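# Four arms sort stickered items into matching-color containers

## Task

Put every item into the container whose color matches the color of the sticker on that item.

## Robot and tools

Setup: four identical i2rt Big YAM arms (arm1, arm2, arm3, arm4). Each has six revolute joints, a two-finger gripper and a wrist camera. Four fixed room cameras also watch: cam_room_a1, cam_room_a2, cam_room_b1, cam_room_b2. Wrist cameras are arm1_cam_wrist to arm4_cam_wrist.

Frames: every pose is in one shared scene frame, in metres, origin on the floor, +z up. Arm feet (base_link) sit near z 0.87 to 0.93: arm1 at (-0.644, +1.377), arm2 at (-0.655, -0.555), arm3 at (+0.651, -1.332), arm4 at (+0.648, +0.477). Each foot faces its own +x. arm1 and arm4 are yawed about +90 degrees, arm2 and arm3 about -90 degrees. Reach is roughly 1.0 m from the joint1 axis. The hand point lies between the finger pads, about 1 cm short of the tips. Fingers point along the hand's +z and open along its y. Quaternions are written w, x, y, z.

Tool move: one action for any subset of arms. Keys are arm1..arm4 plus optional cameras. Each arm key holds its own object with joints, target, or both; an arm not named keeps its previous command. joints is a map of absolute goals by name: joint1_rad through joint6_rad in radians, gripper_m in metres (fingertip gap). target is a single list of seven numbers, [x, y, z, qw, qx, qy, qz]: an absolute hand pose in the scene frame, not an offset. The hand travels in a straight line toward it from its current hand_target pose. speed (0.002 to 0.5 m/s, default 0.25) caps that line's speed and is only allowed alongside target; rotation is capped at twice that value in rad/s. When target is used, joints may hold only gripper_m. All hand lines in one call finish together, paced by the slowest; a line takes 0.5 to 10 s and is cut off after 10 s. No call runs past 15 s. Paths ignore obstacles and other arms. Expect the hand to lag, wander and end a centimetre or more off.

Joint ranges: joint1 -2.879 to 2.879 (rotation about the foot, positive counter-clockwise from above, 0 = along the foot's +x); joint2 0 to 3.141 (shoulder; 0 = upper arm pointing back, rising then forward as it grows); joint3 0 to 3.019 (elbow; 0 = folded); joint4 -1.692 to 1.57 (wrist pitch, positive tilts fingers up); joint5 -1.57 to 1.57 (sideways wrist swing, positive to the arm's right); joint6 -2.094 to 2.094 (roll, positive clockwise viewed from behind); gripper_m 0 to 0.093. Values out of range are refused; unknown keys make the call invalid. After a refusal, the remaining move, wait and finished_scene calls of that reply are skipped.

Results: each arm's joint_positions, Joint velocities (may read within noise), joint torques (joints 3 and 4 wrap at plus or minus 28 N m), hand and hand_target poses, joint_status and hand_status, plus a move line such as arm1 done; arm2 time_out. Status words: done; off_target (stopped short, may still push); time_out (the arm keeps pushing toward a goal near where it stalled; on_its_own lists those joints, and held at gives the goal, not the reading); not_followed, joint command not followed or pose unreachable (a safety check blocked the motion, often to avoid self or arm collision; the gripper part still runs). An arm listed under as last shown was not commanded and its lines are repeated. pictures names image order.

Tool wait: seconds from 0 to 10, optional cameras; gives state and images with nothing new commanded. Tool zoom_image: camera and region [x0, y0, x1, y1] in pixels, top-left origin, at most 504 by 504, from that camera's latest image. Tool read_manual: only licence texts. Tool finished_scene: scene = current scene number; ends it irreversibly, and the goal must hold without the robots.

Gripping: at first contact the reading is the object's width; aiming about 0.005 m below that gives full force (deeper for soft, small or round items; soft ones get crushed). While gripping, the reading can be a few mm narrower, or up to 0.002 m wider. Closed on nothing it reads 0.000 to 0.003. Release by commanding well above the reading.

Hazards: arms do not stop on contact and keep pushing, which heats motors; a MOTOR HOT line appears from 85 C and at 100 C the arm drops everything and goes limp for 30 to 60 s or more (keys then say limit_stop_at_motor_heat; resend targets). Holding loads or staying stretched also heats. To relieve a stalled joint, send it its reported position. Never squeeze or ram two arms together, including closing a gripper on another arm's fingers; the collision check can miss fingers, housings and wrist cameras. Do not knock items off the work area or to the floor, drop them, release them while moving, or slam. Objects may occasionally get a small push from outside. The scene keeps running while the operator is composing a reply, with the last command held.

Each tool is called in YAML: its name, and indented under it one key for each argument.

## Session

move:

Scene clock: 0.00 s.
Joint torques (N m): no reading
Motor temperatures (°C): arm1=[21 24 26 23 21 21 21] | arm2=[23 24 25 22 22 20 23] | arm3=[24 24 23 23 24 23 23] | arm4=[22 21 23 22 24 21 24]
Heat: arm1: hottest joint3_rad 26 °C; arm2: hottest joint3_rad 25 °C; arm3: hottest joint1_rad 24 °C; arm4: hottest joint5_rad 24 °C.
Joint velocities: within noise
arm1.joint_positions: joint1_rad=-0.168 joint2_rad=+0.560 joint3_rad=+1.361 joint4_rad=-1.410 joint5_rad=+0.240 joint6_rad=+0.692 gripper_m=+0.09396
arm1.joint_status: not commanded
arm1.hand: x=-0.5745 y=+1.5715 z=+1.4388 quat_wxyz=(-0.303, +0.280, -0.837, -0.359) (m; scene frame)
arm1.hand_target: x=-0.5746 y=+1.5689 z=+1.4515 quat_wxyz=(-0.308, +0.276, -0.832, -0.370) (m; scene frame)
arm1.hand_status: not commanded
arm2.joint_positions: joint1_rad=+0.198 joint2_rad=+0.483 joint3_rad=+1.641 joint4_rad=-1.210 joint5_rad=-0.086 joint6_rad=-0.484 gripper_m=+0.09396
arm2.joint_status: not commanded
arm2.hand: x=-0.6069 y=-0.6635 z=+1.6316 quat_wxyz=(-0.468, -0.246, -0.683, +0.505) (m; scene frame)
arm2.hand_target: x=-0.6088 y=-0.6576 z=+1.6378 quat_wxyz=(-0.472, -0.244, -0.677, +0.510) (m; scene frame)
arm2.hand_status: not commanded
arm3.joint_positions: joint1_rad=+0.130 joint2_rad=+0.645 joint3_rad=+1.695 joint4_rad=-1.138 joint5_rad=+0.075 joint6_rad=+0.392 gripper_m=+0.09396
arm3.joint_status: not commanded
arm3.hand: x=+0.6386 y=-1.5165 z=+1.5921 quat_wxyz=(-0.552, -0.621, -0.389, +0.398) (m; scene frame)
arm3.hand_target: x=+0.6385 y=-1.5116 z=+1.6003 quat_wxyz=(-0.558, -0.615, -0.384, +0.402) (m; scene frame)
arm3.hand_status: not commanded
arm4.joint_positions: joint1_rad=+0.147 joint2_rad=+0.437 joint3_rad=+1.709 joint4_rad=-1.566 joint5_rad=+0.245 joint6_rad=+0.670 gripper_m=+0.09396
arm4.joint_status: not commanded
arm4.hand: x=+0.6820 y=+0.5376 z=+1.5262 quat_wxyz=(-0.292, +0.355, -0.719, -0.522) (m; scene frame)
arm4.hand_target: x=+0.6829 y=+0.5336 z=+1.5314 quat_wxyz=(-0.294, +0.352, -0.714, -0.529) (m; scene frame)
arm4.hand_status: not commanded
pictures: arm1_cam_wrist, arm2_cam_wrist, arm3_cam_wrist, arm4_cam_wrist, cam_room_a1, cam_room_a2, cam_room_b1, cam_room_b2
Images, in order (width x height): arm1_cam_wrist 672x504, arm2_cam_wrist 672x504, arm3_cam_wrist 672x504, arm4_cam_wrist 672x504, cam_room_a1 672x504, cam_room_a2 672x504, cam_room_b1 672x504, cam_room_b2 672x504.

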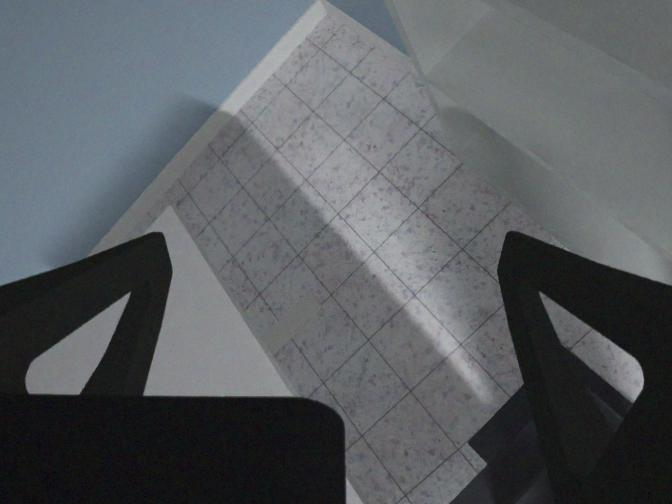

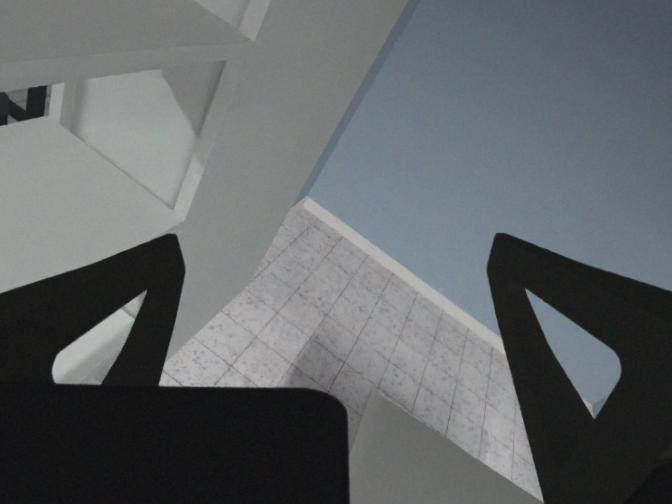

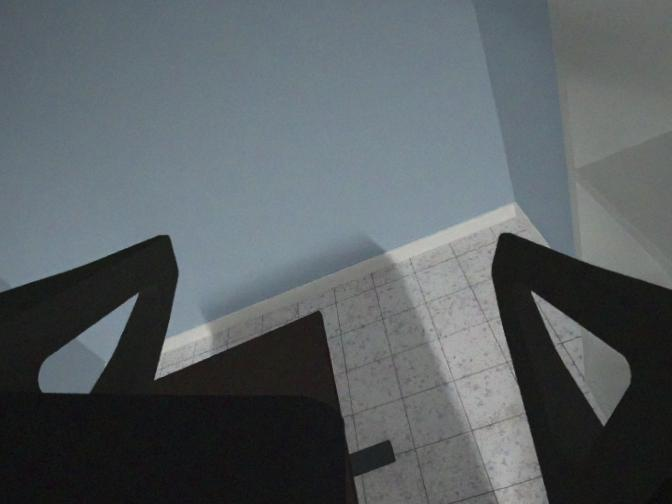

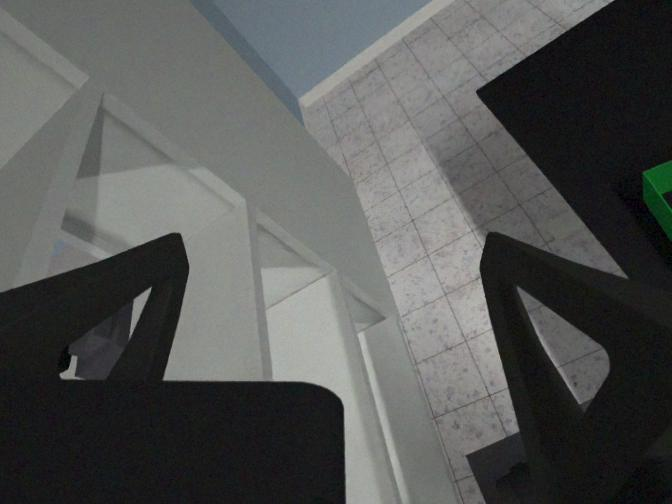

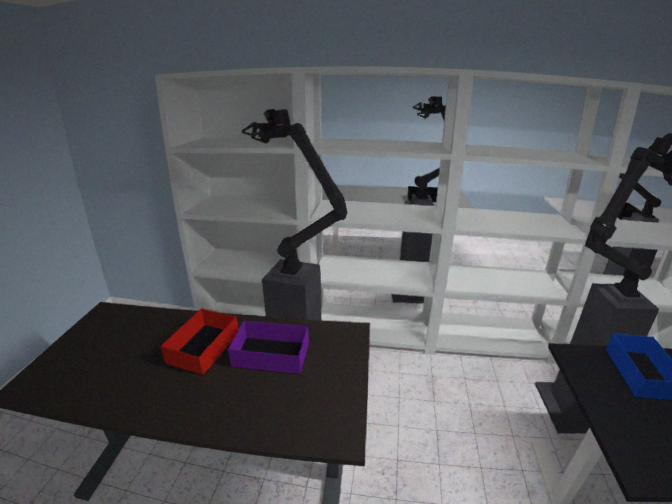

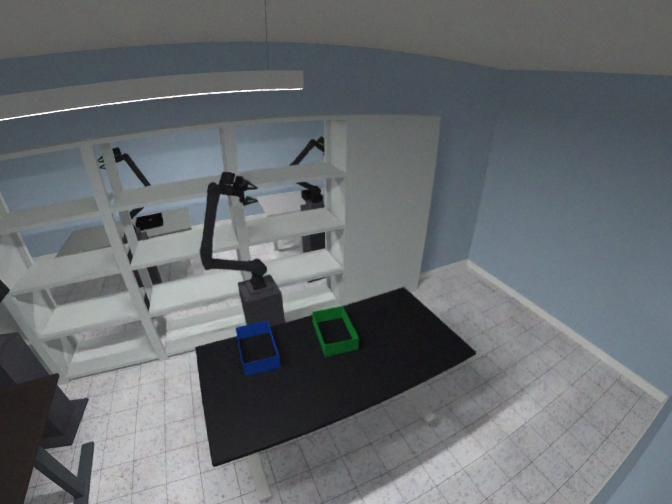

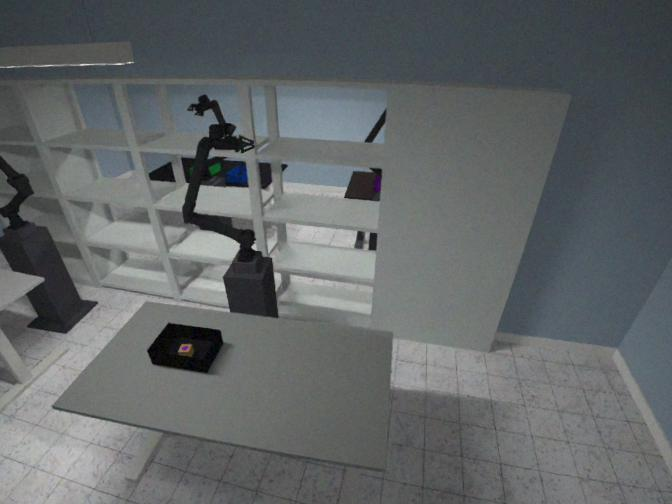

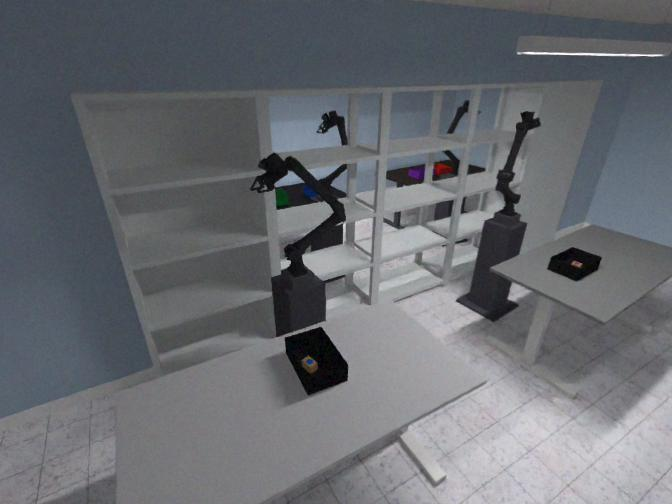

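zoom_image:
  camera: "cam_room_b1"
  region: [140, 310, 240, 380]

zoom_image:
  camera: "cam_room_b2"
  region: [275, 320, 355, 400]

move:
  arm1: {"joints":{"joint2_rad":1.57,"joint3_rad":1.2,"joint4_rad":-0.9,"joint5_rad":0,"joint6_rad":0}}
  arm2: {"joints":{"joint2_rad":1.57,"joint3_rad":1.2,"joint4_rad":-0.9,"joint5_rad":0,"joint6_rad":0}}
  arm3: {"joints":{"joint2_rad":1.57,"joint3_rad":1.2,"joint4_rad":-0.9,"joint5_rad":0,"joint6_rad":0}}
  arm4: {"joints":{"joint2_rad":1.57,"joint3_rad":1.2,"joint4_rad":-0.9,"joint5_rad":0,"joint6_rad":0}}
  cameras: []

move:
  arm1: {"joints":{"joint1_rad":1.5}}
  arm2: {"joints":{"joint1_rad":-1.3}}
  arm3: {"joints":{"joint1_rad":1.69}}
  arm4: {"joints":{"joint1_rad":-1.4}}
  cameras: ["arm1_cam_wrist","arm2_cam_wrist","arm3_cam_wrist","arm4_cam_wrist"]

Scaled by 5.040.

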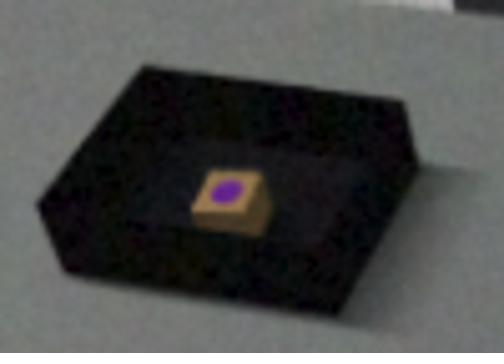

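Scaled by 6.300.

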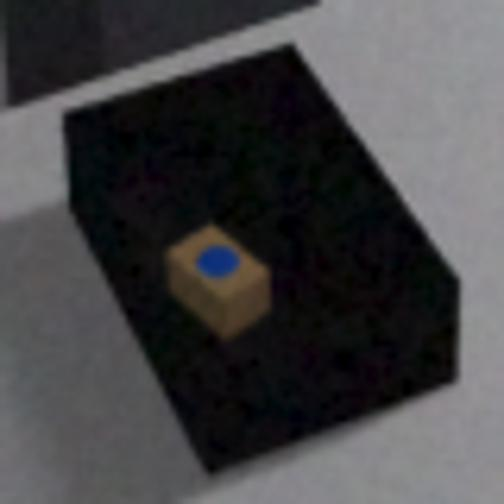

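Scene clock: 9.10 s.
Joint torques (N m): arm1=[-1.55 -11.52 11.1 1.55 -0.09 -0.06] | arm2=[0.79 -14.21 11.33 1.62 0.13 0.22] | arm3=[1.26 -15.03 10.43 0.66 -0.05 -0.13] | arm4=[0.73 -13.86 9.85 0.94 -0.04 -0.1]
Motor temperatures (°C): arm1=[21 24 27 23 21 21 21] | arm2=[23 24 26 22 22 20 23] | arm3=[24 24 24 23 24 23 23] | arm4=[22 22 23 22 24 21 24]
Heat: arm1: hottest joint3_rad 27 °C; arm2: hottest joint3_rad 26 °C; arm3: hottest joint1_rad 24 °C; arm4: hottest joint5_rad 24 °C.
move: arm1 done; arm2 done; arm3 done; arm4 done
Joint velocities: within noise
arm1.joint_positions: joint1_rad=-0.168 joint2_rad=+1.578 joint3_rad=+1.188 joint4_rad=-0.915 joint5_rad=+0.002 joint6_rad=+0.009 gripper_m=+0.09398
arm1.joint_status: all done
arm1.hand: x=-0.5903 y=+1.8847 z=+1.0408 quat_wxyz=(-0.094, +0.661, -0.738, -0.095) (m; scene frame)
arm1.hand_target: x=-0.5896 y=+1.8927 z=+1.0507 quat_wxyz=(-0.106, +0.663, -0.734, -0.107) (m; scene frame)
arm1.hand_status: not commanded
arm2.joint_positions: joint1_rad=+0.198 joint2_rad=+1.555 joint3_rad=+1.188 joint4_rad=-0.907 joint5_rad=-0.003 joint6_rad=-0.015 gripper_m=+0.09396
arm2.joint_status: all done
arm2.hand: x=-0.4965 y=-1.0427 z=+1.0648 quat_wxyz=(-0.120, -0.575, -0.805, +0.084) (m; scene frame)
arm2.hand_target: x=-0.4952 y=-1.0488 z=+1.0631 quat_wxyz=(-0.121, -0.581, -0.800, +0.086) (m; scene frame)
arm2.hand_status: not commanded
arm3.joint_positions: joint1_rad=+0.130 joint2_rad=+1.569 joint3_rad=+1.176 joint4_rad=-0.902 joint5_rad=+0.002 joint6_rad=+0.008 gripper_m=+0.09397
arm3.joint_status: all done
arm3.hand: x=+0.6548 y=-1.8386 z=+1.0010 quat_wxyz=(-0.102, -0.699, -0.700, +0.102) (m; scene frame)
arm3.hand_target: x=+0.6553 y=-1.8482 z=+1.0110 quat_wxyz=(-0.112, -0.695, -0.702, +0.110) (m; scene frame)
arm3.hand_status: not commanded
arm4.joint_positions: joint1_rad=+0.147 joint2_rad=+1.556 joint3_rad=+1.173 joint4_rad=-0.915 joint5_rad=+0.004 joint6_rad=+0.014 gripper_m=+0.09398
arm4.joint_status: all done
arm4.hand: x=+0.5475 y=+0.9722 z=+1.0082 quat_wxyz=(-0.084, +0.763, -0.632, -0.106) (m; scene frame)
arm4.hand_target: x=+0.5441 y=+0.9856 z=+1.0141 quat_wxyz=(-0.092, +0.766, -0.625, -0.117) (m; scene frame)
arm4.hand_status: not commanded
pictures: none
No camera images: "cameras" was empty.

Scene clock: 11.07 s.
Joint torques (N m): arm1=[-1.85 -11.81 11.58 0.94 0.1 -0.07] | arm2=[1.44 -14.27 11.36 1.63 -0.04 0.19] | arm3=[1.03 -15.03 10.4 0.59 0.11 -0.1] | arm4=[0.97 -14.04 9.96 0.72 0.02 -0.08]
Motor temperatures (°C): arm1=[21 24 28 23 21 21 21] | arm2=[23 24 26 22 22 20 23] | arm3=[24 24 24 23 24 23 23] | arm4=[22 22 24 22 24 21 24]
Heat: arm1: hottest joint3_rad 28 °C; arm2: hottest joint3_rad 26 °C; arm3: hottest joint1_rad 24 °C; arm4: hottest joint3_rad 24 °C.
move: arm1 done; arm2 done; arm3 done; arm4 done
Joint velocities: within noise
arm1.joint_positions: joint1_rad=+1.506 joint2_rad=+1.578 joint3_rad=+1.188 joint4_rad=-0.906 joint5_rad=-0.002 joint6_rad=+0.007 gripper_m=+0.09399
arm1.joint_status: all done
arm1.hand: x=-1.1541 y=+1.3751 z=+1.0489 quat_wxyz=(+0.000, +0.989, -0.001, -0.145) (m; scene frame)
arm1.hand_target: x=-1.1599 y=+1.3785 z=+1.0583 quat_wxyz=(-0.001, +0.988, -0.001, -0.157) (m; scene frame)
arm1.hand_status: not commanded
arm2.joint_positions: joint1_rad=-1.308 joint2_rad=+1.555 joint3_rad=+1.188 joint4_rad=-0.907 joint5_rad=+0.001 joint6_rad=-0.013 gripper_m=+0.09398
arm2.joint_status: all done
arm2.hand: x=-1.1313 y=-0.7450 z=+1.0646 quat_wxyz=(-0.025, -0.970, -0.193, +0.144) (m; scene frame)
arm2.hand_target: x=-1.1355 y=-0.7513 z=+1.0629 quat_wxyz=(-0.027, -0.970, -0.191, +0.146) (m; scene frame)
arm2.hand_status: not commanded
arm3.joint_positions: joint1_rad=+1.690 joint2_rad=+1.569 joint3_rad=+1.176 joint4_rad=-0.902 joint5_rad=-0.002 joint6_rad=+0.006 gripper_m=+0.09398
arm3.joint_status: all done
arm3.hand: x=+1.1595 y=-1.3308 z=+0.9946 quat_wxyz=(-0.138, -0.003, -0.990, +0.006) (m; scene frame)
arm3.hand_target: x=+1.1693 y=-1.3310 z=+1.0045 quat_wxyz=(-0.150, +0.000, -0.989, +0.007) (m; scene frame)
arm3.hand_status: not commanded
arm4.joint_positions: joint1_rad=-1.407 joint2_rad=+1.557 joint3_rad=+1.173 joint4_rad=-0.904 joint5_rad=+0.001 joint6_rad=+0.012 gripper_m=+0.09399
arm4.joint_status: all done
arm4.hand: x=+1.1435 y=+0.5882 z=+1.0071 quat_wxyz=(-0.137, +0.103, -0.985, -0.014) (m; scene frame)
arm4.hand_target: x=+1.1537 y=+0.5943 z=+1.0126 quat_wxyz=(-0.146, +0.112, -0.983, -0.016) (m; scene frame)
arm4.hand_status: not commanded
pictures: arm1_cam_wrist, arm2_cam_wrist, arm3_cam_wrist, arm4_cam_wrist
Images, in order (width x height): arm1_cam_wrist 672x504, arm2_cam_wrist 672x504, arm3_cam_wrist 672x504, arm4_cam_wrist 672x504.

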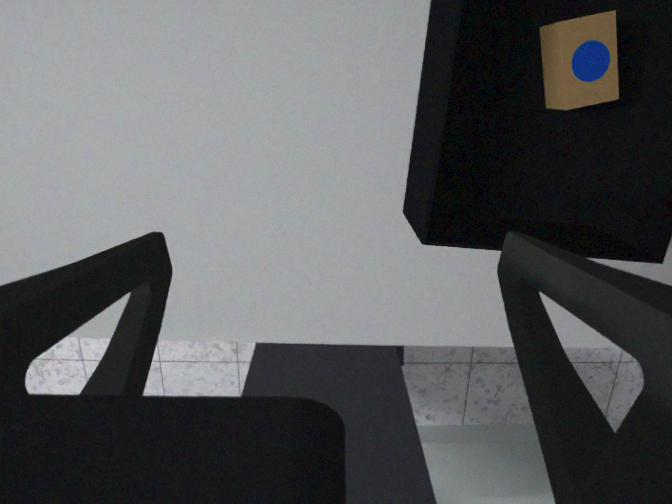

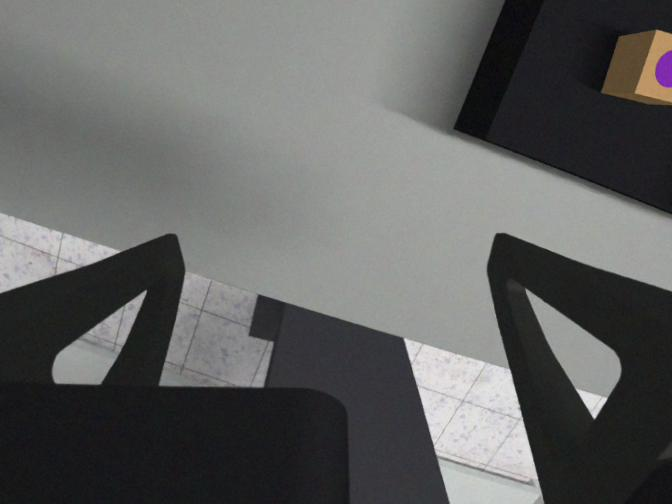

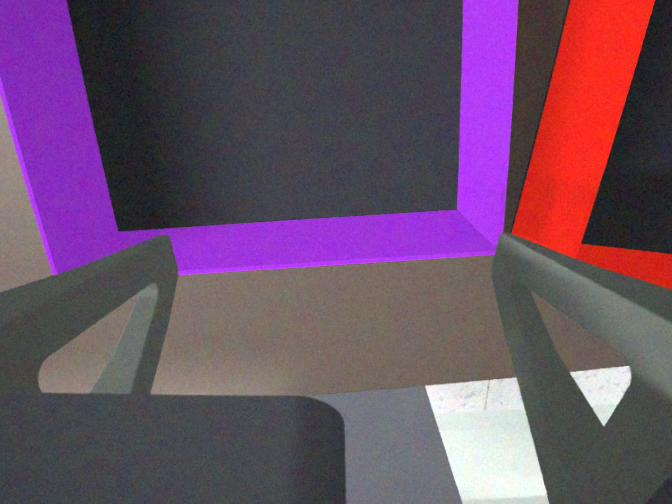

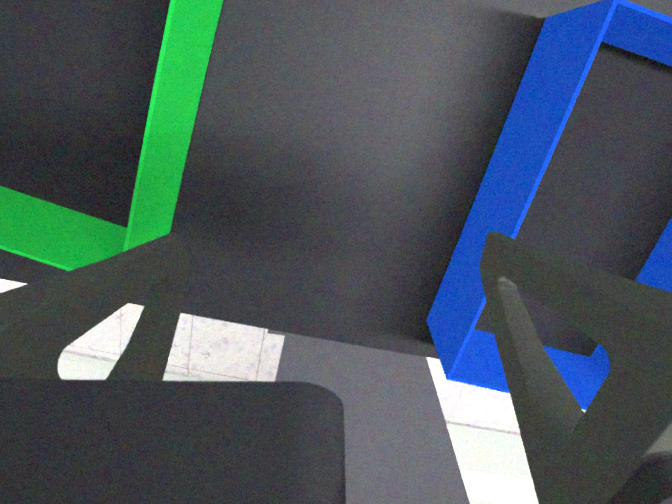

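move:
  arm1: {"target":[-1.226,1.61,0.98,0,-0.9936,-0.1132,0]}
  arm2: {"target":[-1.30,-0.488,1.0,0,-0.9986,0.0523,0]}
  cameras: ["arm1_cam_wrist","arm2_cam_wrist"]

Scene clock: 34.37 s.
Joint torques (N m): arm1=[-1.32 -17.2 14.94 -0.02 -0.06 -0.03] | arm2=[1.49 -21.3 14.72 0.1 0.07 0.19] | arm3=[0.91 -15.21 10.4 0.64 0.1 -0.1] | arm4=[1.08 -13.74 9.96 0.68 0.04 -0.08]
Motor temperatures (°C): arm1=[21 25 30 23 21 21 21] | arm2=[23 25 28 22 22 20 23] | arm3=[24 24 25 23 24 23 23] | arm4=[22 22 28 22 24 21 24]
Heat: arm1: hottest joint3_rad 30 °C; arm2: hottest joint3_rad 28 °C; arm3: hottest joint3_rad 25 °C; arm4: hottest joint3_rad 28 °C.
move: arm1 off_target; arm2 off_target
Joint velocities: within noise
arm1.joint_positions: joint1_rad=+1.121 joint2_rad=+2.084 joint3_rad=+1.705 joint4_rad=-1.246 joint5_rad=+0.003 joint6_rad=-0.596 gripper_m=+0.09399
arm1.joint_status: not commanded
arm1.hand: x=-1.2076 y=+1.6044 z=+0.9637 quat_wxyz=(+0.009, +0.994, +0.107, +0.017) (m; scene frame)
arm1.hand_target: x=-1.2250 y=+1.6096 z=+0.9805 quat_wxyz=(+0.000, +0.994, +0.113, +0.000) (m; scene frame)
arm1.hand_status: off_target (0.025 m and 2.3 deg from the pose sent, 0.255 m and 21.2 deg at the start)
arm2.joint_positions: joint1_rad=-1.801 joint2_rad=+2.097 joint3_rad=+1.803 joint4_rad=-1.293 joint5_rad=-0.006 joint6_rad=-0.013 gripper_m=+0.09398
arm2.joint_status: not commanded
arm2.hand: x=-1.2837 y=-0.4849 z=+0.9948 quat_wxyz=(-0.002, -0.999, +0.050, -0.008) (m; scene frame)
arm2.hand_target: x=-1.2992 y=-0.4882 z=+1.0001 quat_wxyz=(+0.000, -0.999, +0.052, +0.001) (m; scene frame)
arm2.hand_status: off_target (0.017 m and 1.0 deg from the pose sent, 0.314 m and 33.0 deg at the start)
arm3, arm4: as last shown
pictures: arm1_cam_wrist, arm2_cam_wrist
Images, in order (width x height): arm1_cam_wrist 672x504, arm2_cam_wrist 672x504.

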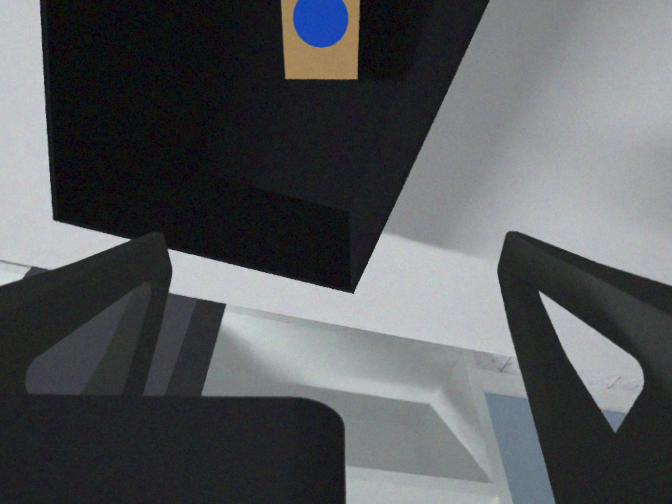

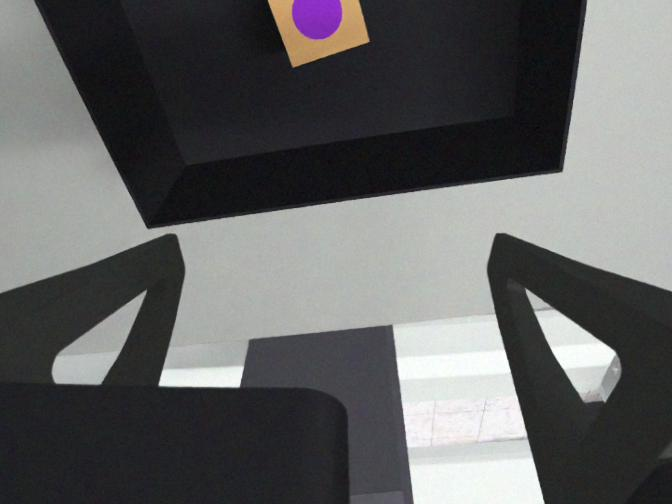

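move:
  arm1: {"target":[-1.272,1.575,0.87,0,-0.9936,-0.1132,0]}
  arm2: {"target":[-1.35,-0.498,0.88,0,-0.9945,-0.1045,0]}
  cameras: ["arm1_cam_wrist","arm2_cam_wrist"]

Scene clock: 45.10 s.
Joint torques (N m): arm1=[-1.32 -19.84 13.61 0.68 -0.08 0.08] | arm2=[1.2 -24.23 13.79 0.79 0.04 -0.09] | arm3=[1.03 -15.15 10.39 0.62 0.11 -0.11] | arm4=[1.03 -13.68 9.99 0.68 0.04 -0.1]
Motor temperatures (°C): arm1=[21 25 31 23 21 21 21] | arm2=[23 26 31 22 22 20 23] | arm3=[24 25 26 23 24 23 23] | arm4=[22 23 29 22 24 21 24]
Heat: arm1: hottest joint3_rad 31 °C; arm2: hottest joint3_rad 31 °C; arm3: hottest joint3_rad 26 °C; arm4: hottest joint3_rad 29 °C.
move: arm1 off_target; arm2 off_target
Joint velocities: within noise
arm1.joint_positions: joint1_rad=+1.198 joint2_rad=+2.293 joint3_rad=+1.754 joint4_rad=-1.112 joint5_rad=+0.002 joint6_rad=-0.539 gripper_m=+0.09399
arm1.joint_status: not commanded
arm1.hand: x=-1.2464 y=+1.5673 z=+0.8524 quat_wxyz=(+0.013, +0.993, +0.117, +0.030) (m; scene frame)
arm1.hand_target: x=-1.2707 y=+1.5745 z=+0.8711 quat_wxyz=(+0.000, +0.994, +0.113, +0.000) (m; scene frame)
arm1.hand_status: off_target (0.032 m and 3.8 deg from the pose sent, 0.117 m and 2.3 deg at the start)
arm2.joint_positions: joint1_rad=-1.776 joint2_rad=+2.359 joint3_rad=+1.939 joint4_rad=-1.186 joint5_rad=-0.005 joint6_rad=-0.276 gripper_m=+0.09398
arm2.joint_status: not commanded
arm2.hand: x=-1.3309 y=-0.4960 z=+0.8752 quat_wxyz=(-0.004, -0.995, -0.094, -0.018) (m; scene frame)
arm2.hand_target: x=-1.3491 y=-0.4980 z=+0.8805 quat_wxyz=(+0.000, -0.995, -0.104, +0.000) (m; scene frame)
arm2.hand_status: off_target (0.020 m and 2.4 deg from the pose sent, 0.133 m and 17.8 deg at the start)
arm3, arm4: as last shown
pictures: arm1_cam_wrist, arm2_cam_wrist
Images, in order (width x height): arm1_cam_wrist 672x504, arm2_cam_wrist 672x504.

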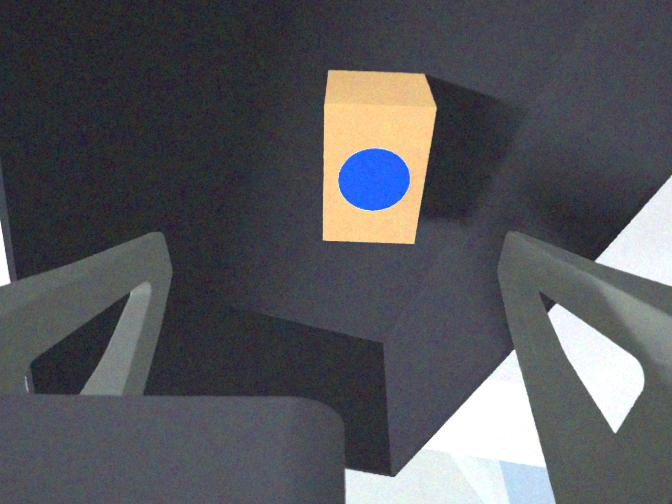

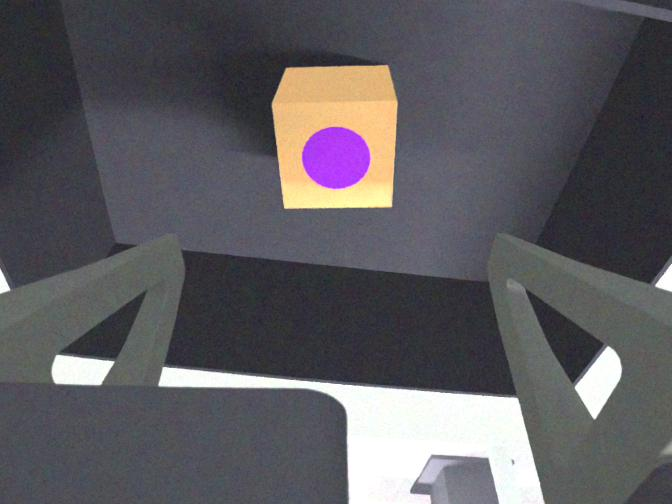

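move:
  arm1: {"target":[-1.256,1.592,0.81,0,-0.9936,-0.1132,0],"joints":{"gripper_m":0.072}}
  arm2: {"target":[-1.333,-0.495,0.79,0,-0.9945,-0.1045,0]}
  cameras: ["arm1_cam_wrist","arm2_cam_wrist"]

Scene clock: 55.17 s.
Joint torques (N m): arm1=[-2.32 -19.96 8.96 0.7 -0.01 -0.06] | arm2=[0.73 -24.59 8.94 1.21 0.03 -0.08] | arm3=[0.97 -15.09 10.43 0.65 0.11 -0.11] | arm4=[1.32 -13.98 10.03 0.75 0.04 -0.07]
Motor temperatures (°C): arm1=[21 26 32 23 21 21 21] | arm2=[23 27 31 22 22 20 23] | arm3=[24 25 26 23 24 23 23] | arm4=[22 23 30 22 24 21 24]
Heat: arm1: hottest joint3_rad 32 °C; arm2: hottest joint3_rad 31 °C; arm3: hottest joint3_rad 26 °C; arm4: hottest joint3_rad 30 °C.
move: arm1 done; arm2 off_target
Joint velocities: within noise
arm1.joint_positions: joint1_rad=+1.170 joint2_rad=+2.351 joint3_rad=+1.744 joint4_rad=-0.990 joint5_rad=+0.002 joint6_rad=-0.554 gripper_m=+0.07207
arm1.joint_status: all done
arm1.hand: x=-1.2537 y=+1.5880 z=+0.8125 quat_wxyz=(+0.002, +0.994, +0.111, +0.005) (m; scene frame)
arm1.hand_target: x=-1.2560 y=+1.5920 z=+0.8100 quat_wxyz=(+0.000, +0.994, +0.113, +0.000) (m; scene frame)
arm1.hand_status: done (0.005 m and 0.6 deg from the pose sent, 0.050 m and 3.8 deg at the start)
arm2.joint_positions: joint1_rad=-1.776 joint2_rad=+2.444 joint3_rad=+1.890 joint4_rad=-1.010 joint5_rad=-0.005 joint6_rad=-0.282 gripper_m=+0.09398
arm2.joint_status: not commanded
arm2.hand: x=-1.3342 y=-0.4954 z=+0.8017 quat_wxyz=(-0.001, -0.995, -0.097, +0.002) (m; scene frame)
arm2.hand_target: x=-1.3328 y=-0.4949 z=+0.7901 quat_wxyz=(+0.000, -0.995, -0.104, +0.000) (m; scene frame)
arm2.hand_status: off_target (0.012 m and 0.9 deg from the pose sent, 0.085 m and 2.4 deg at the start)
arm3, arm4: as last shown
pictures: arm1_cam_wrist, arm2_cam_wrist
Images, in order (width x height): arm1_cam_wrist 672x504, arm2_cam_wrist 672x504.

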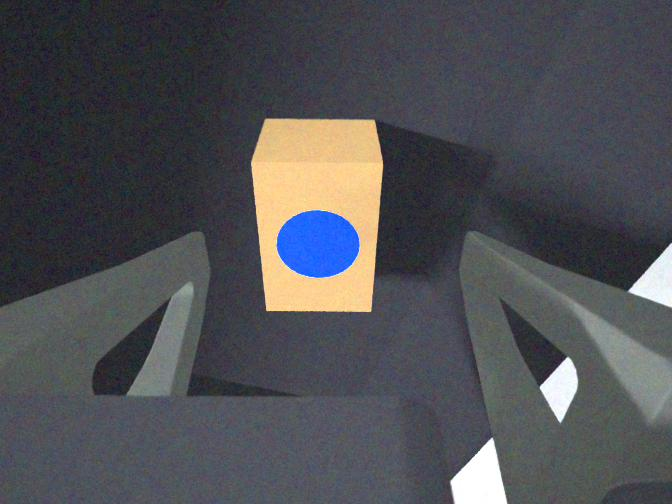

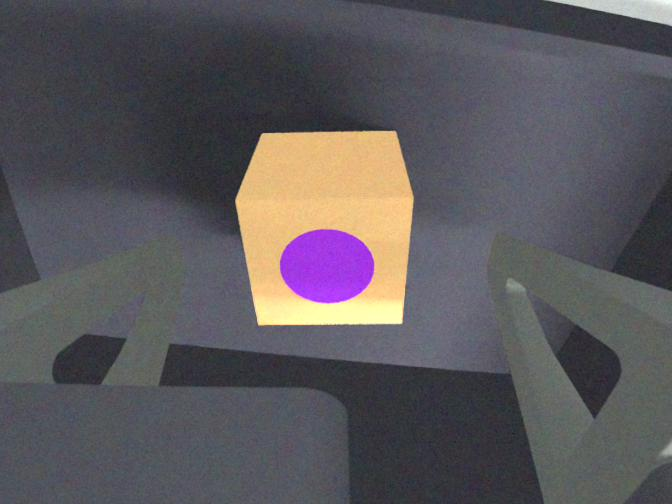

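move:
  arm1: {"target":[-1.243,1.586,0.735,0,-0.9936,-0.1132,0],"speed":0.2}
  arm2: {"target":[-1.316,-0.496,0.728,0,-0.9945,-0.1045,0],"speed":0.2}
  cameras: ["arm1_cam_wrist","arm2_cam_wrist"]

Scene clock: 62.50 s.
Joint torques (N m): arm1=[-1.9 -19.96 8.25 0.8 -0.02 -0.03] | arm2=[0.62 -23.82 7.97 1.28 0.03 -0.08] | arm3=[1.03 -15.03 10.41 0.61 0.1 -0.11] | arm4=[1.03 -13.86 9.95 0.57 0.05 -0.08]
Motor temperatures (°C): arm1=[21 26 32 23 21 21 21] | arm2=[23 27 30 22 22 20 23] | arm3=[24 25 26 23 24 23 23] | arm4=[22 23 31 22 24 21 24]
Heat: arm1: hottest joint3_rad 32 °C; arm2: hottest joint3_rad 30 °C; arm3: hottest joint3_rad 26 °C; arm4: hottest joint3_rad 31 °C.
move: arm1 done; arm2 off_target
Joint velocities: within noise
arm1.joint_positions: joint1_rad=+1.170 joint2_rad=+2.455 joint3_rad=+1.691 joint4_rad=-0.842 joint5_rad=+0.004 joint6_rad=-0.556 gripper_m=+0.07206
arm1.joint_status: not commanded
arm1.hand: x=-1.2368 y=+1.5823 z=+0.7317 quat_wxyz=(+0.004, +0.994, +0.112, +0.009) (m; scene frame)
arm1.hand_target: x=-1.2428 y=+1.5859 z=+0.7350 quat_wxyz=(+0.000, +0.994, +0.113, +0.000) (m; scene frame)
arm1.hand_status: done (0.008 m and 1.2 deg from the pose sent, 0.078 m and 0.6 deg at the start)
arm2.joint_positions: joint1_rad=-1.776 joint2_rad=+2.505 joint3_rad=+1.834 joint4_rad=-0.884 joint5_rad=-0.005 joint6_rad=-0.283 gripper_m=+0.09398
arm2.joint_status: not commanded
arm2.hand: x=-1.3219 y=-0.4963 z=+0.7448 quat_wxyz=(+0.000, -0.995, -0.097, +0.007) (m; scene frame)
arm2.hand_target: x=-1.3156 y=-0.4959 z=+0.7282 quat_wxyz=(+0.000, -0.995, -0.104, +0.000) (m; scene frame)
arm2.hand_status: off_target (0.018 m and 1.1 deg from the pose sent, 0.076 m and 0.9 deg at the start)
arm3, arm4: as last shown
pictures: arm1_cam_wrist, arm2_cam_wrist
Images, in order (width x height): arm1_cam_wrist 672x504, arm2_cam_wrist 672x504.

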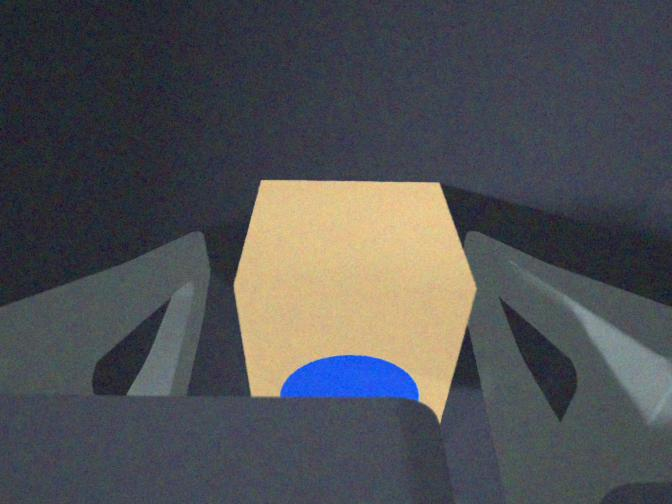

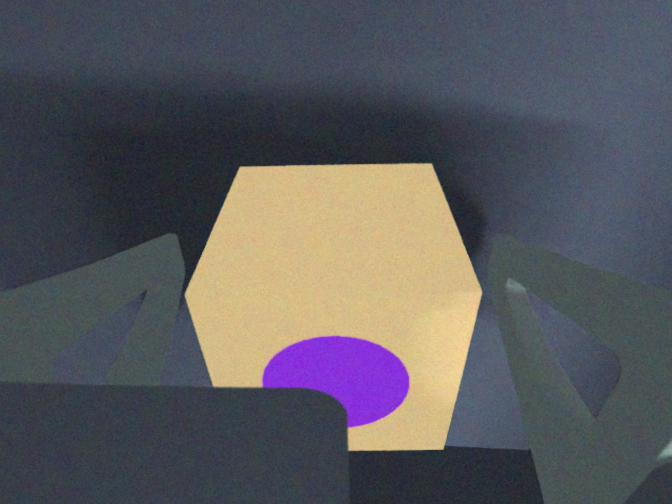

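move:
  arm1: {"joints":{"gripper_m":0.036}}
  arm2: {"joints":{"gripper_m":0.046}}
  cameras: []

move:
  arm1: {"target":[-1.22,1.57,0.95,0,-0.9936,-0.1132,0],"speed":0.3}
  arm2: {"target":[-1.29,-0.496,0.96,0,-0.9945,-0.1045,0],"speed":0.3}
  cameras: ["arm1_cam_wrist","arm2_cam_wrist"]

move:
  arm1: {"target":[-0.94,1.485,1.14,0,-0.9936,-0.1132,0],"speed":0.4}
  arm2: {"target":[-0.96,-0.525,1.15,0,-0.9945,-0.1045,0],"speed":0.4}
  cameras: []

move:
  arm1: {"joints":{"joint2_rad":0.75,"joint3_rad":0.75,"joint4_rad":-1.57}}
  arm2: {"joints":{"joint2_rad":0.75,"joint3_rad":0.75,"joint4_rad":-1.57}}
  cameras: []

move:
  arm1: {"joints":{"joint1_rad":-2.31,"joint6_rad":-0.06}}
  arm2: {"joints":{"joint1_rad":0.81,"joint6_rad":-0.12}}
  cameras: ["arm1_cam_wrist","arm2_cam_wrist","cam_room_b1"]

Scene clock: 80.97 s.
Joint torques (N m): arm1=[-1.73 -20.78 8.31 0.72 -0.04 -0.04] | arm2=[0.56 -23.88 7.95 1.26 0.02 -0.07] | arm3=[1.14 -15.09 10.41 0.61 0.11 -0.11] | arm4=[1.55 -13.68 9.96 0.61 0.03 -0.08]
Motor temperatures (°C): arm1=[21 26 31 23 21 21 21] | arm2=[23 28 30 22 22 20 23] | arm3=[24 25 27 23 24 23 23] | arm4=[22 23 32 22 24 21 24]
Heat: arm1: hottest joint3_rad 31 °C; arm2: hottest joint3_rad 30 °C; arm3: hottest joint3_rad 27 °C; arm4: hottest joint3_rad 32 °C.
move: arm1 off_target; arm2 off_target
Joint velocities: within noise
arm1.joint_positions: joint1_rad=+1.170 joint2_rad=+2.455 joint3_rad=+1.691 joint4_rad=-0.842 joint5_rad=+0.004 joint6_rad=-0.556 gripper_m=+0.04397
arm1.joint_status: gripper_m off_target (ended at +0.04399, target +0.03600)
arm1.hand: x=-1.2368 y=+1.5823 z=+0.7317 quat_wxyz=(+0.004, +0.994, +0.112, +0.009) (m; scene frame)
arm1.hand_target: x=-1.2428 y=+1.5859 z=+0.7350 quat_wxyz=(+0.000, +0.994, +0.113, +0.000) (m; scene frame)
arm1.hand_status: not commanded
arm2.joint_positions: joint1_rad=-1.776 joint2_rad=+2.505 joint3_rad=+1.834 joint4_rad=-0.884 joint5_rad=-0.005 joint6_rad=-0.284 gripper_m=+0.05282
arm2.joint_status: gripper_m off_target (ended at +0.05286, target +0.04600)
arm2.hand: x=-1.3220 y=-0.4963 z=+0.7448 quat_wxyz=(+0.000, -0.995, -0.098, +0.007) (m; scene frame)
arm2.hand_target: x=-1.3156 y=-0.4960 z=+0.7282 quat_wxyz=(+0.000, -0.995, -0.104, +0.000) (m; scene frame)
arm2.hand_status: not commanded
arm3, arm4: as last shown
pictures: none
No camera images: "cameras" was empty.

Scene clock: 82.40 s.
Joint torques (N m): arm1=[-1.2 -17.44 12.05 -0.01 -0.12 0.07] | arm2=[0.32 -22.36 11.22 0.2 0.03 -0.08] | arm3=[1.08 -15.15 10.4 0.64 0.11 -0.11] | arm4=[0.91 -13.92 9.89 0.76 0.02 -0.07]
Motor temperatures (°C): arm1=[21 26 31 23 21 21 21] | arm2=[23 28 30 22 22 20 23] | arm3=[24 25 27 23 24 23 23] | arm4=[22 23 33 22 24 21 24]
Heat: arm1: hottest joint3_rad 31 °C; arm2: hottest joint3_rad 30 °C; arm3: hottest joint3_rad 27 °C; arm4: hottest joint3_rad 33 °C.
move: arm1 off_target; arm2 done
Joint velocities: within noise
arm1.joint_positions: joint1_rad=+1.170 joint2_rad=+2.074 joint3_rad=+1.621 joint4_rad=-1.151 joint5_rad=+0.004 joint6_rad=-0.556 gripper_m=+0.04396
arm1.joint_status: not commanded
arm1.hand: x=-1.2097 y=+1.5735 z=+0.9398 quat_wxyz=(+0.003, +0.994, +0.112, +0.008) (m; scene frame)
arm1.hand_target: x=-1.2197 y=+1.5698 z=+0.9500 quat_wxyz=(+0.000, +0.994, +0.113, +0.000) (m; scene frame)
arm1.hand_status: off_target (0.015 m and 1.0 deg from the pose sent, 0.219 m and 1.2 deg at the start)
arm2.joint_positions: joint1_rad=-1.776 joint2_rad=+2.117 joint3_rad=+1.748 joint4_rad=-1.190 joint5_rad=-0.005 joint6_rad=-0.288 gripper_m=+0.05282
arm2.joint_status: not commanded
arm2.hand: x=-1.2883 y=-0.5000 z=+0.9623 quat_wxyz=(+0.000, -0.995, -0.100, +0.005) (m; scene frame)
arm2.hand_target: x=-1.2900 y=-0.4959 z=+0.9599 quat_wxyz=(+0.000, -0.995, -0.104, +0.000) (m; scene frame)
arm2.hand_status: done (0.005 m and 0.8 deg from the pose sent, 0.217 m and 1.1 deg at the start)
arm3, arm4: as last shown
pictures: arm1_cam_wrist, arm2_cam_wrist
Images, in order (width x height): arm1_cam_wrist 672x504, arm2_cam_wrist 672x504.

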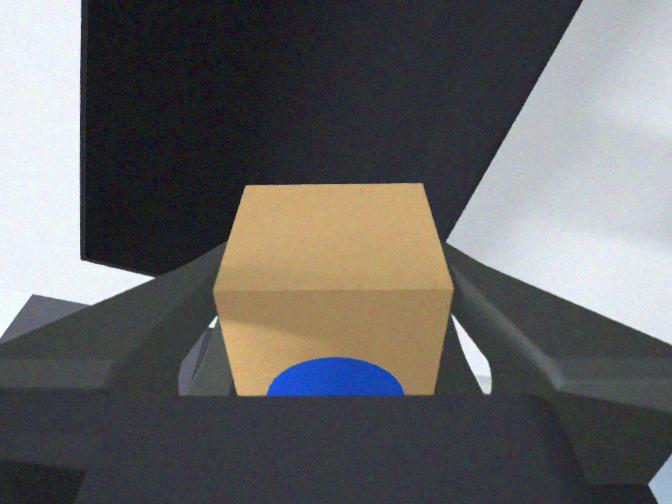

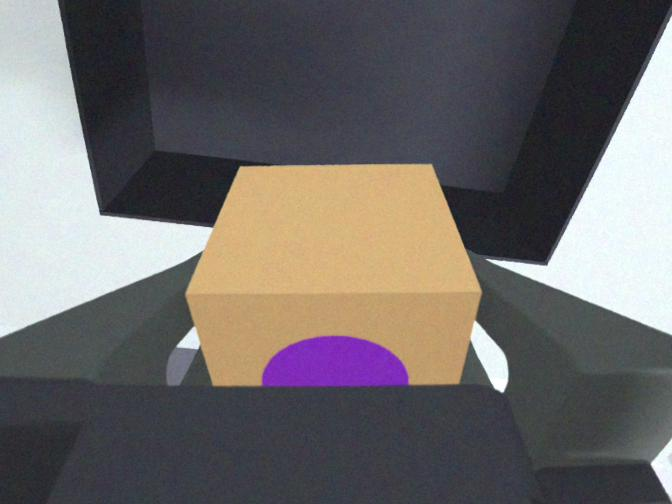

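Scene clock: 84.13 s.
Joint torques (N m): arm1=[-3.31 -4.07 10.73 0.05 -0.06 -0.06] | arm2=[0.09 -7.12 9.66 0.28 0.02 -0.09] | arm3=[1.08 -15.09 10.37 0.64 0.11 -0.11] | arm4=[1.2 -14.27 9.96 0.69 0.06 -0.09]
Motor temperatures (°C): arm1=[21 26 31 23 21 21 21] | arm2=[23 28 30 22 22 20 23] | arm3=[24 25 27 23 24 23 23] | arm4=[22 23 33 22 24 21 24]
Heat: arm1: hottest joint3_rad 31 °C; arm2: hottest joint3_rad 30 °C; arm3: hottest joint3_rad 27 °C; arm4: hottest joint3_rad 33 °C.
move: arm1 done; arm2 off_target
Joint velocities: within noise
arm1.joint_positions: joint1_rad=+1.170 joint2_rad=+1.178 joint3_rad=+1.078 joint4_rad=-1.471 joint5_rad=+0.004 joint6_rad=-0.562 gripper_m=+0.04396
arm1.joint_status: not commanded
arm1.hand: x=-0.9420 y=+1.4821 z=+1.1415 quat_wxyz=(-0.004, +0.993, +0.115, -0.007) (m; scene frame)
arm1.hand_target: x=-0.9400 y=+1.4849 z=+1.1400 quat_wxyz=(+0.000, +0.994, +0.113, +0.000) (m; scene frame)
arm1.hand_status: done (0.004 m and 0.9 deg from the pose sent, 0.347 m and 1.0 deg at the start)
arm2.joint_positions: joint1_rad=-1.780 joint2_rad=+1.125 joint3_rad=+1.059 joint4_rad=-1.467 joint5_rad=-0.005 joint6_rad=-0.296 gripper_m=+0.05282
arm2.joint_status: not commanded
arm2.hand: x=-0.9645 y=-0.5281 z=+1.1584 quat_wxyz=(+0.003, -0.995, -0.102, +0.018) (m; scene frame)
arm2.hand_target: x=-0.9599 y=-0.5252 z=+1.1503 quat_wxyz=(+0.000, -0.995, -0.105, +0.000) (m; scene frame)
arm2.hand_status: off_target (0.010 m and 2.1 deg from the pose sent, 0.379 m and 0.8 deg at the start)
arm3, arm4: as last shown
pictures: none
No camera images: "cameras" was empty.

Scene clock: 85.30 s.
Joint torques (N m): arm1=[-2.67 1.14 10.62 0.31 -0.08 -0.04] | arm2=[0.09 -2.43 9.7 0.44 0.01 -0.08] | arm3=[1.2 -15.09 10.41 0.61 0.11 -0.1] | arm4=[1.2 -13.68 9.88 0.7 0.02 -0.03]
Motor temperatures (°C): arm1=[21 26 31 23 21 21 21] | arm2=[23 28 30 22 22 20 23] | arm3=[24 25 27 23 24 23 23] | arm4=[22 23 33 22 24 21 24]
Heat: arm1: hottest joint3_rad 31 °C; arm2: hottest joint3_rad 30 °C; arm3: hottest joint3_rad 27 °C; arm4: hottest joint3_rad 33 °C.
move: arm1 done; arm2 done
Joint velocities: within noise
arm1.joint_positions: joint1_rad=+1.169 joint2_rad=+0.748 joint3_rad=+0.748 joint4_rad=-1.564 joint5_rad=+0.004 joint6_rad=-0.562 gripper_m=+0.04395
arm1.joint_status: all done
arm1.hand: x=-0.8048 y=+1.4347 z=+1.1087 quat_wxyz=(-0.005, +0.993, +0.114, -0.010) (m; scene frame)
arm1.hand_target: x=-0.8034 y=+1.4360 z=+1.1093 quat_wxyz=(-0.004, +0.994, +0.113, -0.007) (m; scene frame)
arm1.hand_status: not commanded
arm2.joint_positions: joint1_rad=-1.780 joint2_rad=+0.749 joint3_rad=+0.760 joint4_rad=-1.562 joint5_rad=-0.005 joint6_rad=-0.296 gripper_m=+0.05282
arm2.joint_status: all done
arm2.hand: x=-0.8322 y=-0.5401 z=+1.1245 quat_wxyz=(+0.001, -0.995, -0.102, +0.009) (m; scene frame)
arm2.hand_target: x=-0.8278 y=-0.5385 z=+1.1204 quat_wxyz=(+0.000, -0.995, -0.105, +0.000) (m; scene frame)
arm2.hand_status: not commanded
arm3.joint_positions: joint1_rad=+1.690 joint2_rad=+1.569 joint3_rad=+1.176 joint4_rad=-0.902 joint5_rad=-0.002 joint6_rad=+0.006 gripper_m=+0.09398
arm3.joint_status: not commanded
arm3.hand: x=+1.1595 y=-1.3308 z=+0.9946 quat_wxyz=(-0.138, -0.003, -0.990, +0.006) (m; scene frame)
arm3.hand_target: x=+1.1693 y=-1.3310 z=+1.0045 quat_wxyz=(-0.150, +0.000, -0.989, +0.007) (m; scene frame)
arm3.hand_status: not commanded
arm4.joint_positions: joint1_rad=-1.407 joint2_rad=+1.557 joint3_rad=+1.173 joint4_rad=-0.904 joint5_rad=+0.001 joint6_rad=+0.012 gripper_m=+0.09399
arm4.joint_status: not commanded
arm4.hand: x=+1.1435 y=+0.5882 z=+1.0071 quat_wxyz=(-0.137, +0.103, -0.985, -0.014) (m; scene frame)
arm4.hand_target: x=+1.1537 y=+0.5943 z=+1.0126 quat_wxyz=(-0.146, +0.112, -0.983, -0.016) (m; scene frame)
arm4.hand_status: not commanded
pictures: none
No camera images: "cameras" was empty.

Scene clock: 87.80 s.
Joint torques (N m): arm1=[-2.32 0.79 10.67 0.24 -0.03 0.1] | arm2=[1.08 -2.55 9.73 0.46 0.04 0.19] | arm3=[1.14 -15.15 10.41 0.64 0.11 -0.1] | arm4=[1.49 -13.68 9.98 0.53 0.06 -0.06]
Motor temperatures (°C): arm1=[21 26 31 23 21 21 21] | arm2=[23 28 30 22 22 20 23] | arm3=[24 25 27 23 24 23 23] | arm4=[22 23 33 22 24 21 24]
Heat: arm1: hottest joint3_rad 31 °C; arm2: hottest joint3_rad 30 °C; arm3: hottest joint3_rad 27 °C; arm4: hottest joint3_rad 33 °C.
move: arm1 done; arm2 done
Joint velocities: within noise
arm1.joint_positions: joint1_rad=-2.303 joint2_rad=+0.748 joint3_rad=+0.748 joint4_rad=-1.564 joint5_rad=+0.005 joint6_rad=-0.067 gripper_m=+0.04396
arm1.joint_status: all done
arm1.hand: x=-0.5045 y=+1.2686 z=+1.1035 quat_wxyz=(+0.006, -0.294, -0.956, +0.004) (m; scene frame)
arm1.hand_target: x=-0.5056 y=+1.2685 z=+1.1042 quat_wxyz=(+0.008, -0.301, -0.954, +0.003) (m; scene frame)
arm1.hand_status: not commanded
arm2.joint_positions: joint1_rad=+0.805 joint2_rad=+0.749 joint3_rad=+0.760 joint4_rad=-1.562 joint5_rad=-0.005 joint6_rad=-0.133 gripper_m=+0.05279
arm2.joint_status: all done
arm2.hand: x=-0.5137 y=-0.6627 z=+1.1247 quat_wxyz=(-0.011, -0.255, -0.967, +0.000) (m; scene frame)
arm2.hand_target: x=-0.5168 y=-0.6598 z=+1.1206 quat_wxyz=(-0.002, -0.259, -0.966, -0.003) (m; scene frame)
arm2.hand_status: not commanded
arm3, arm4: as last shown
pictures: arm1_cam_wrist, arm2_cam_wrist, cam_room_b1
Images, in order (width x height): arm1_cam_wrist 672x504, arm2_cam_wrist 672x504, cam_room_b1 672x504.

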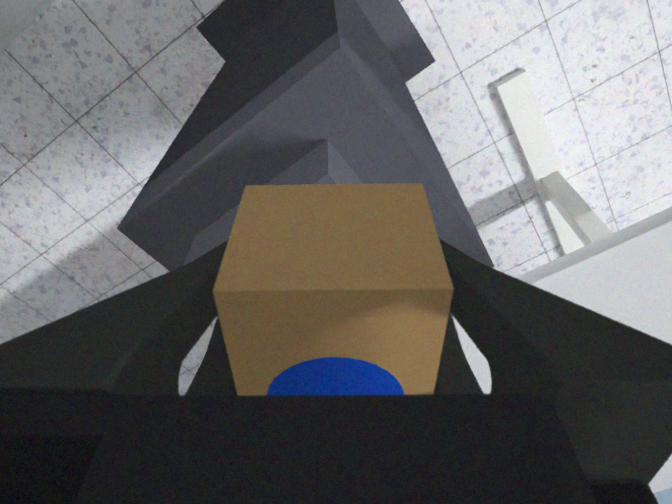

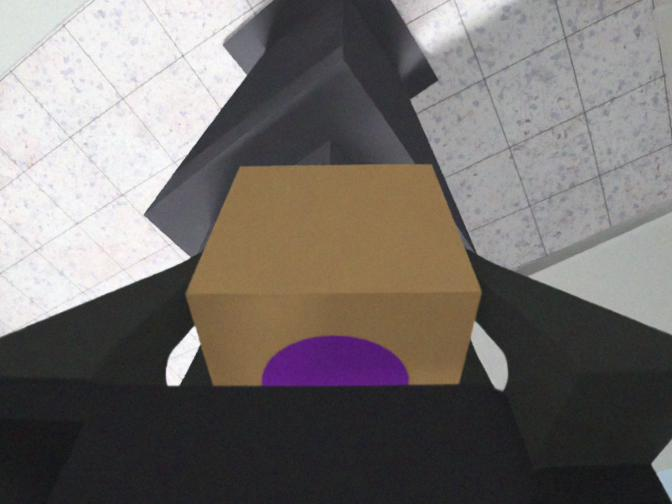

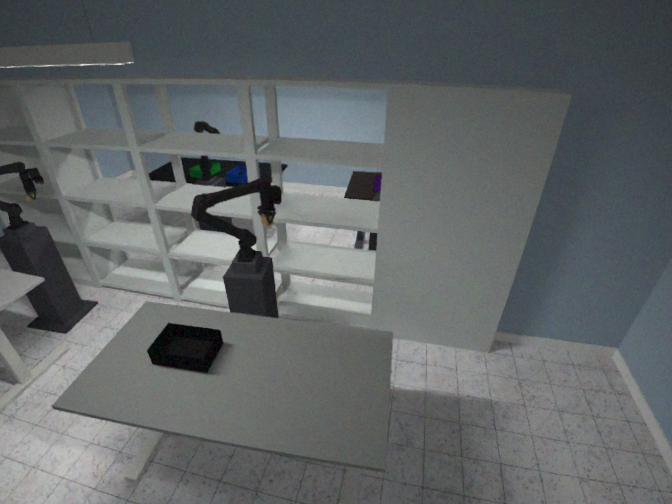

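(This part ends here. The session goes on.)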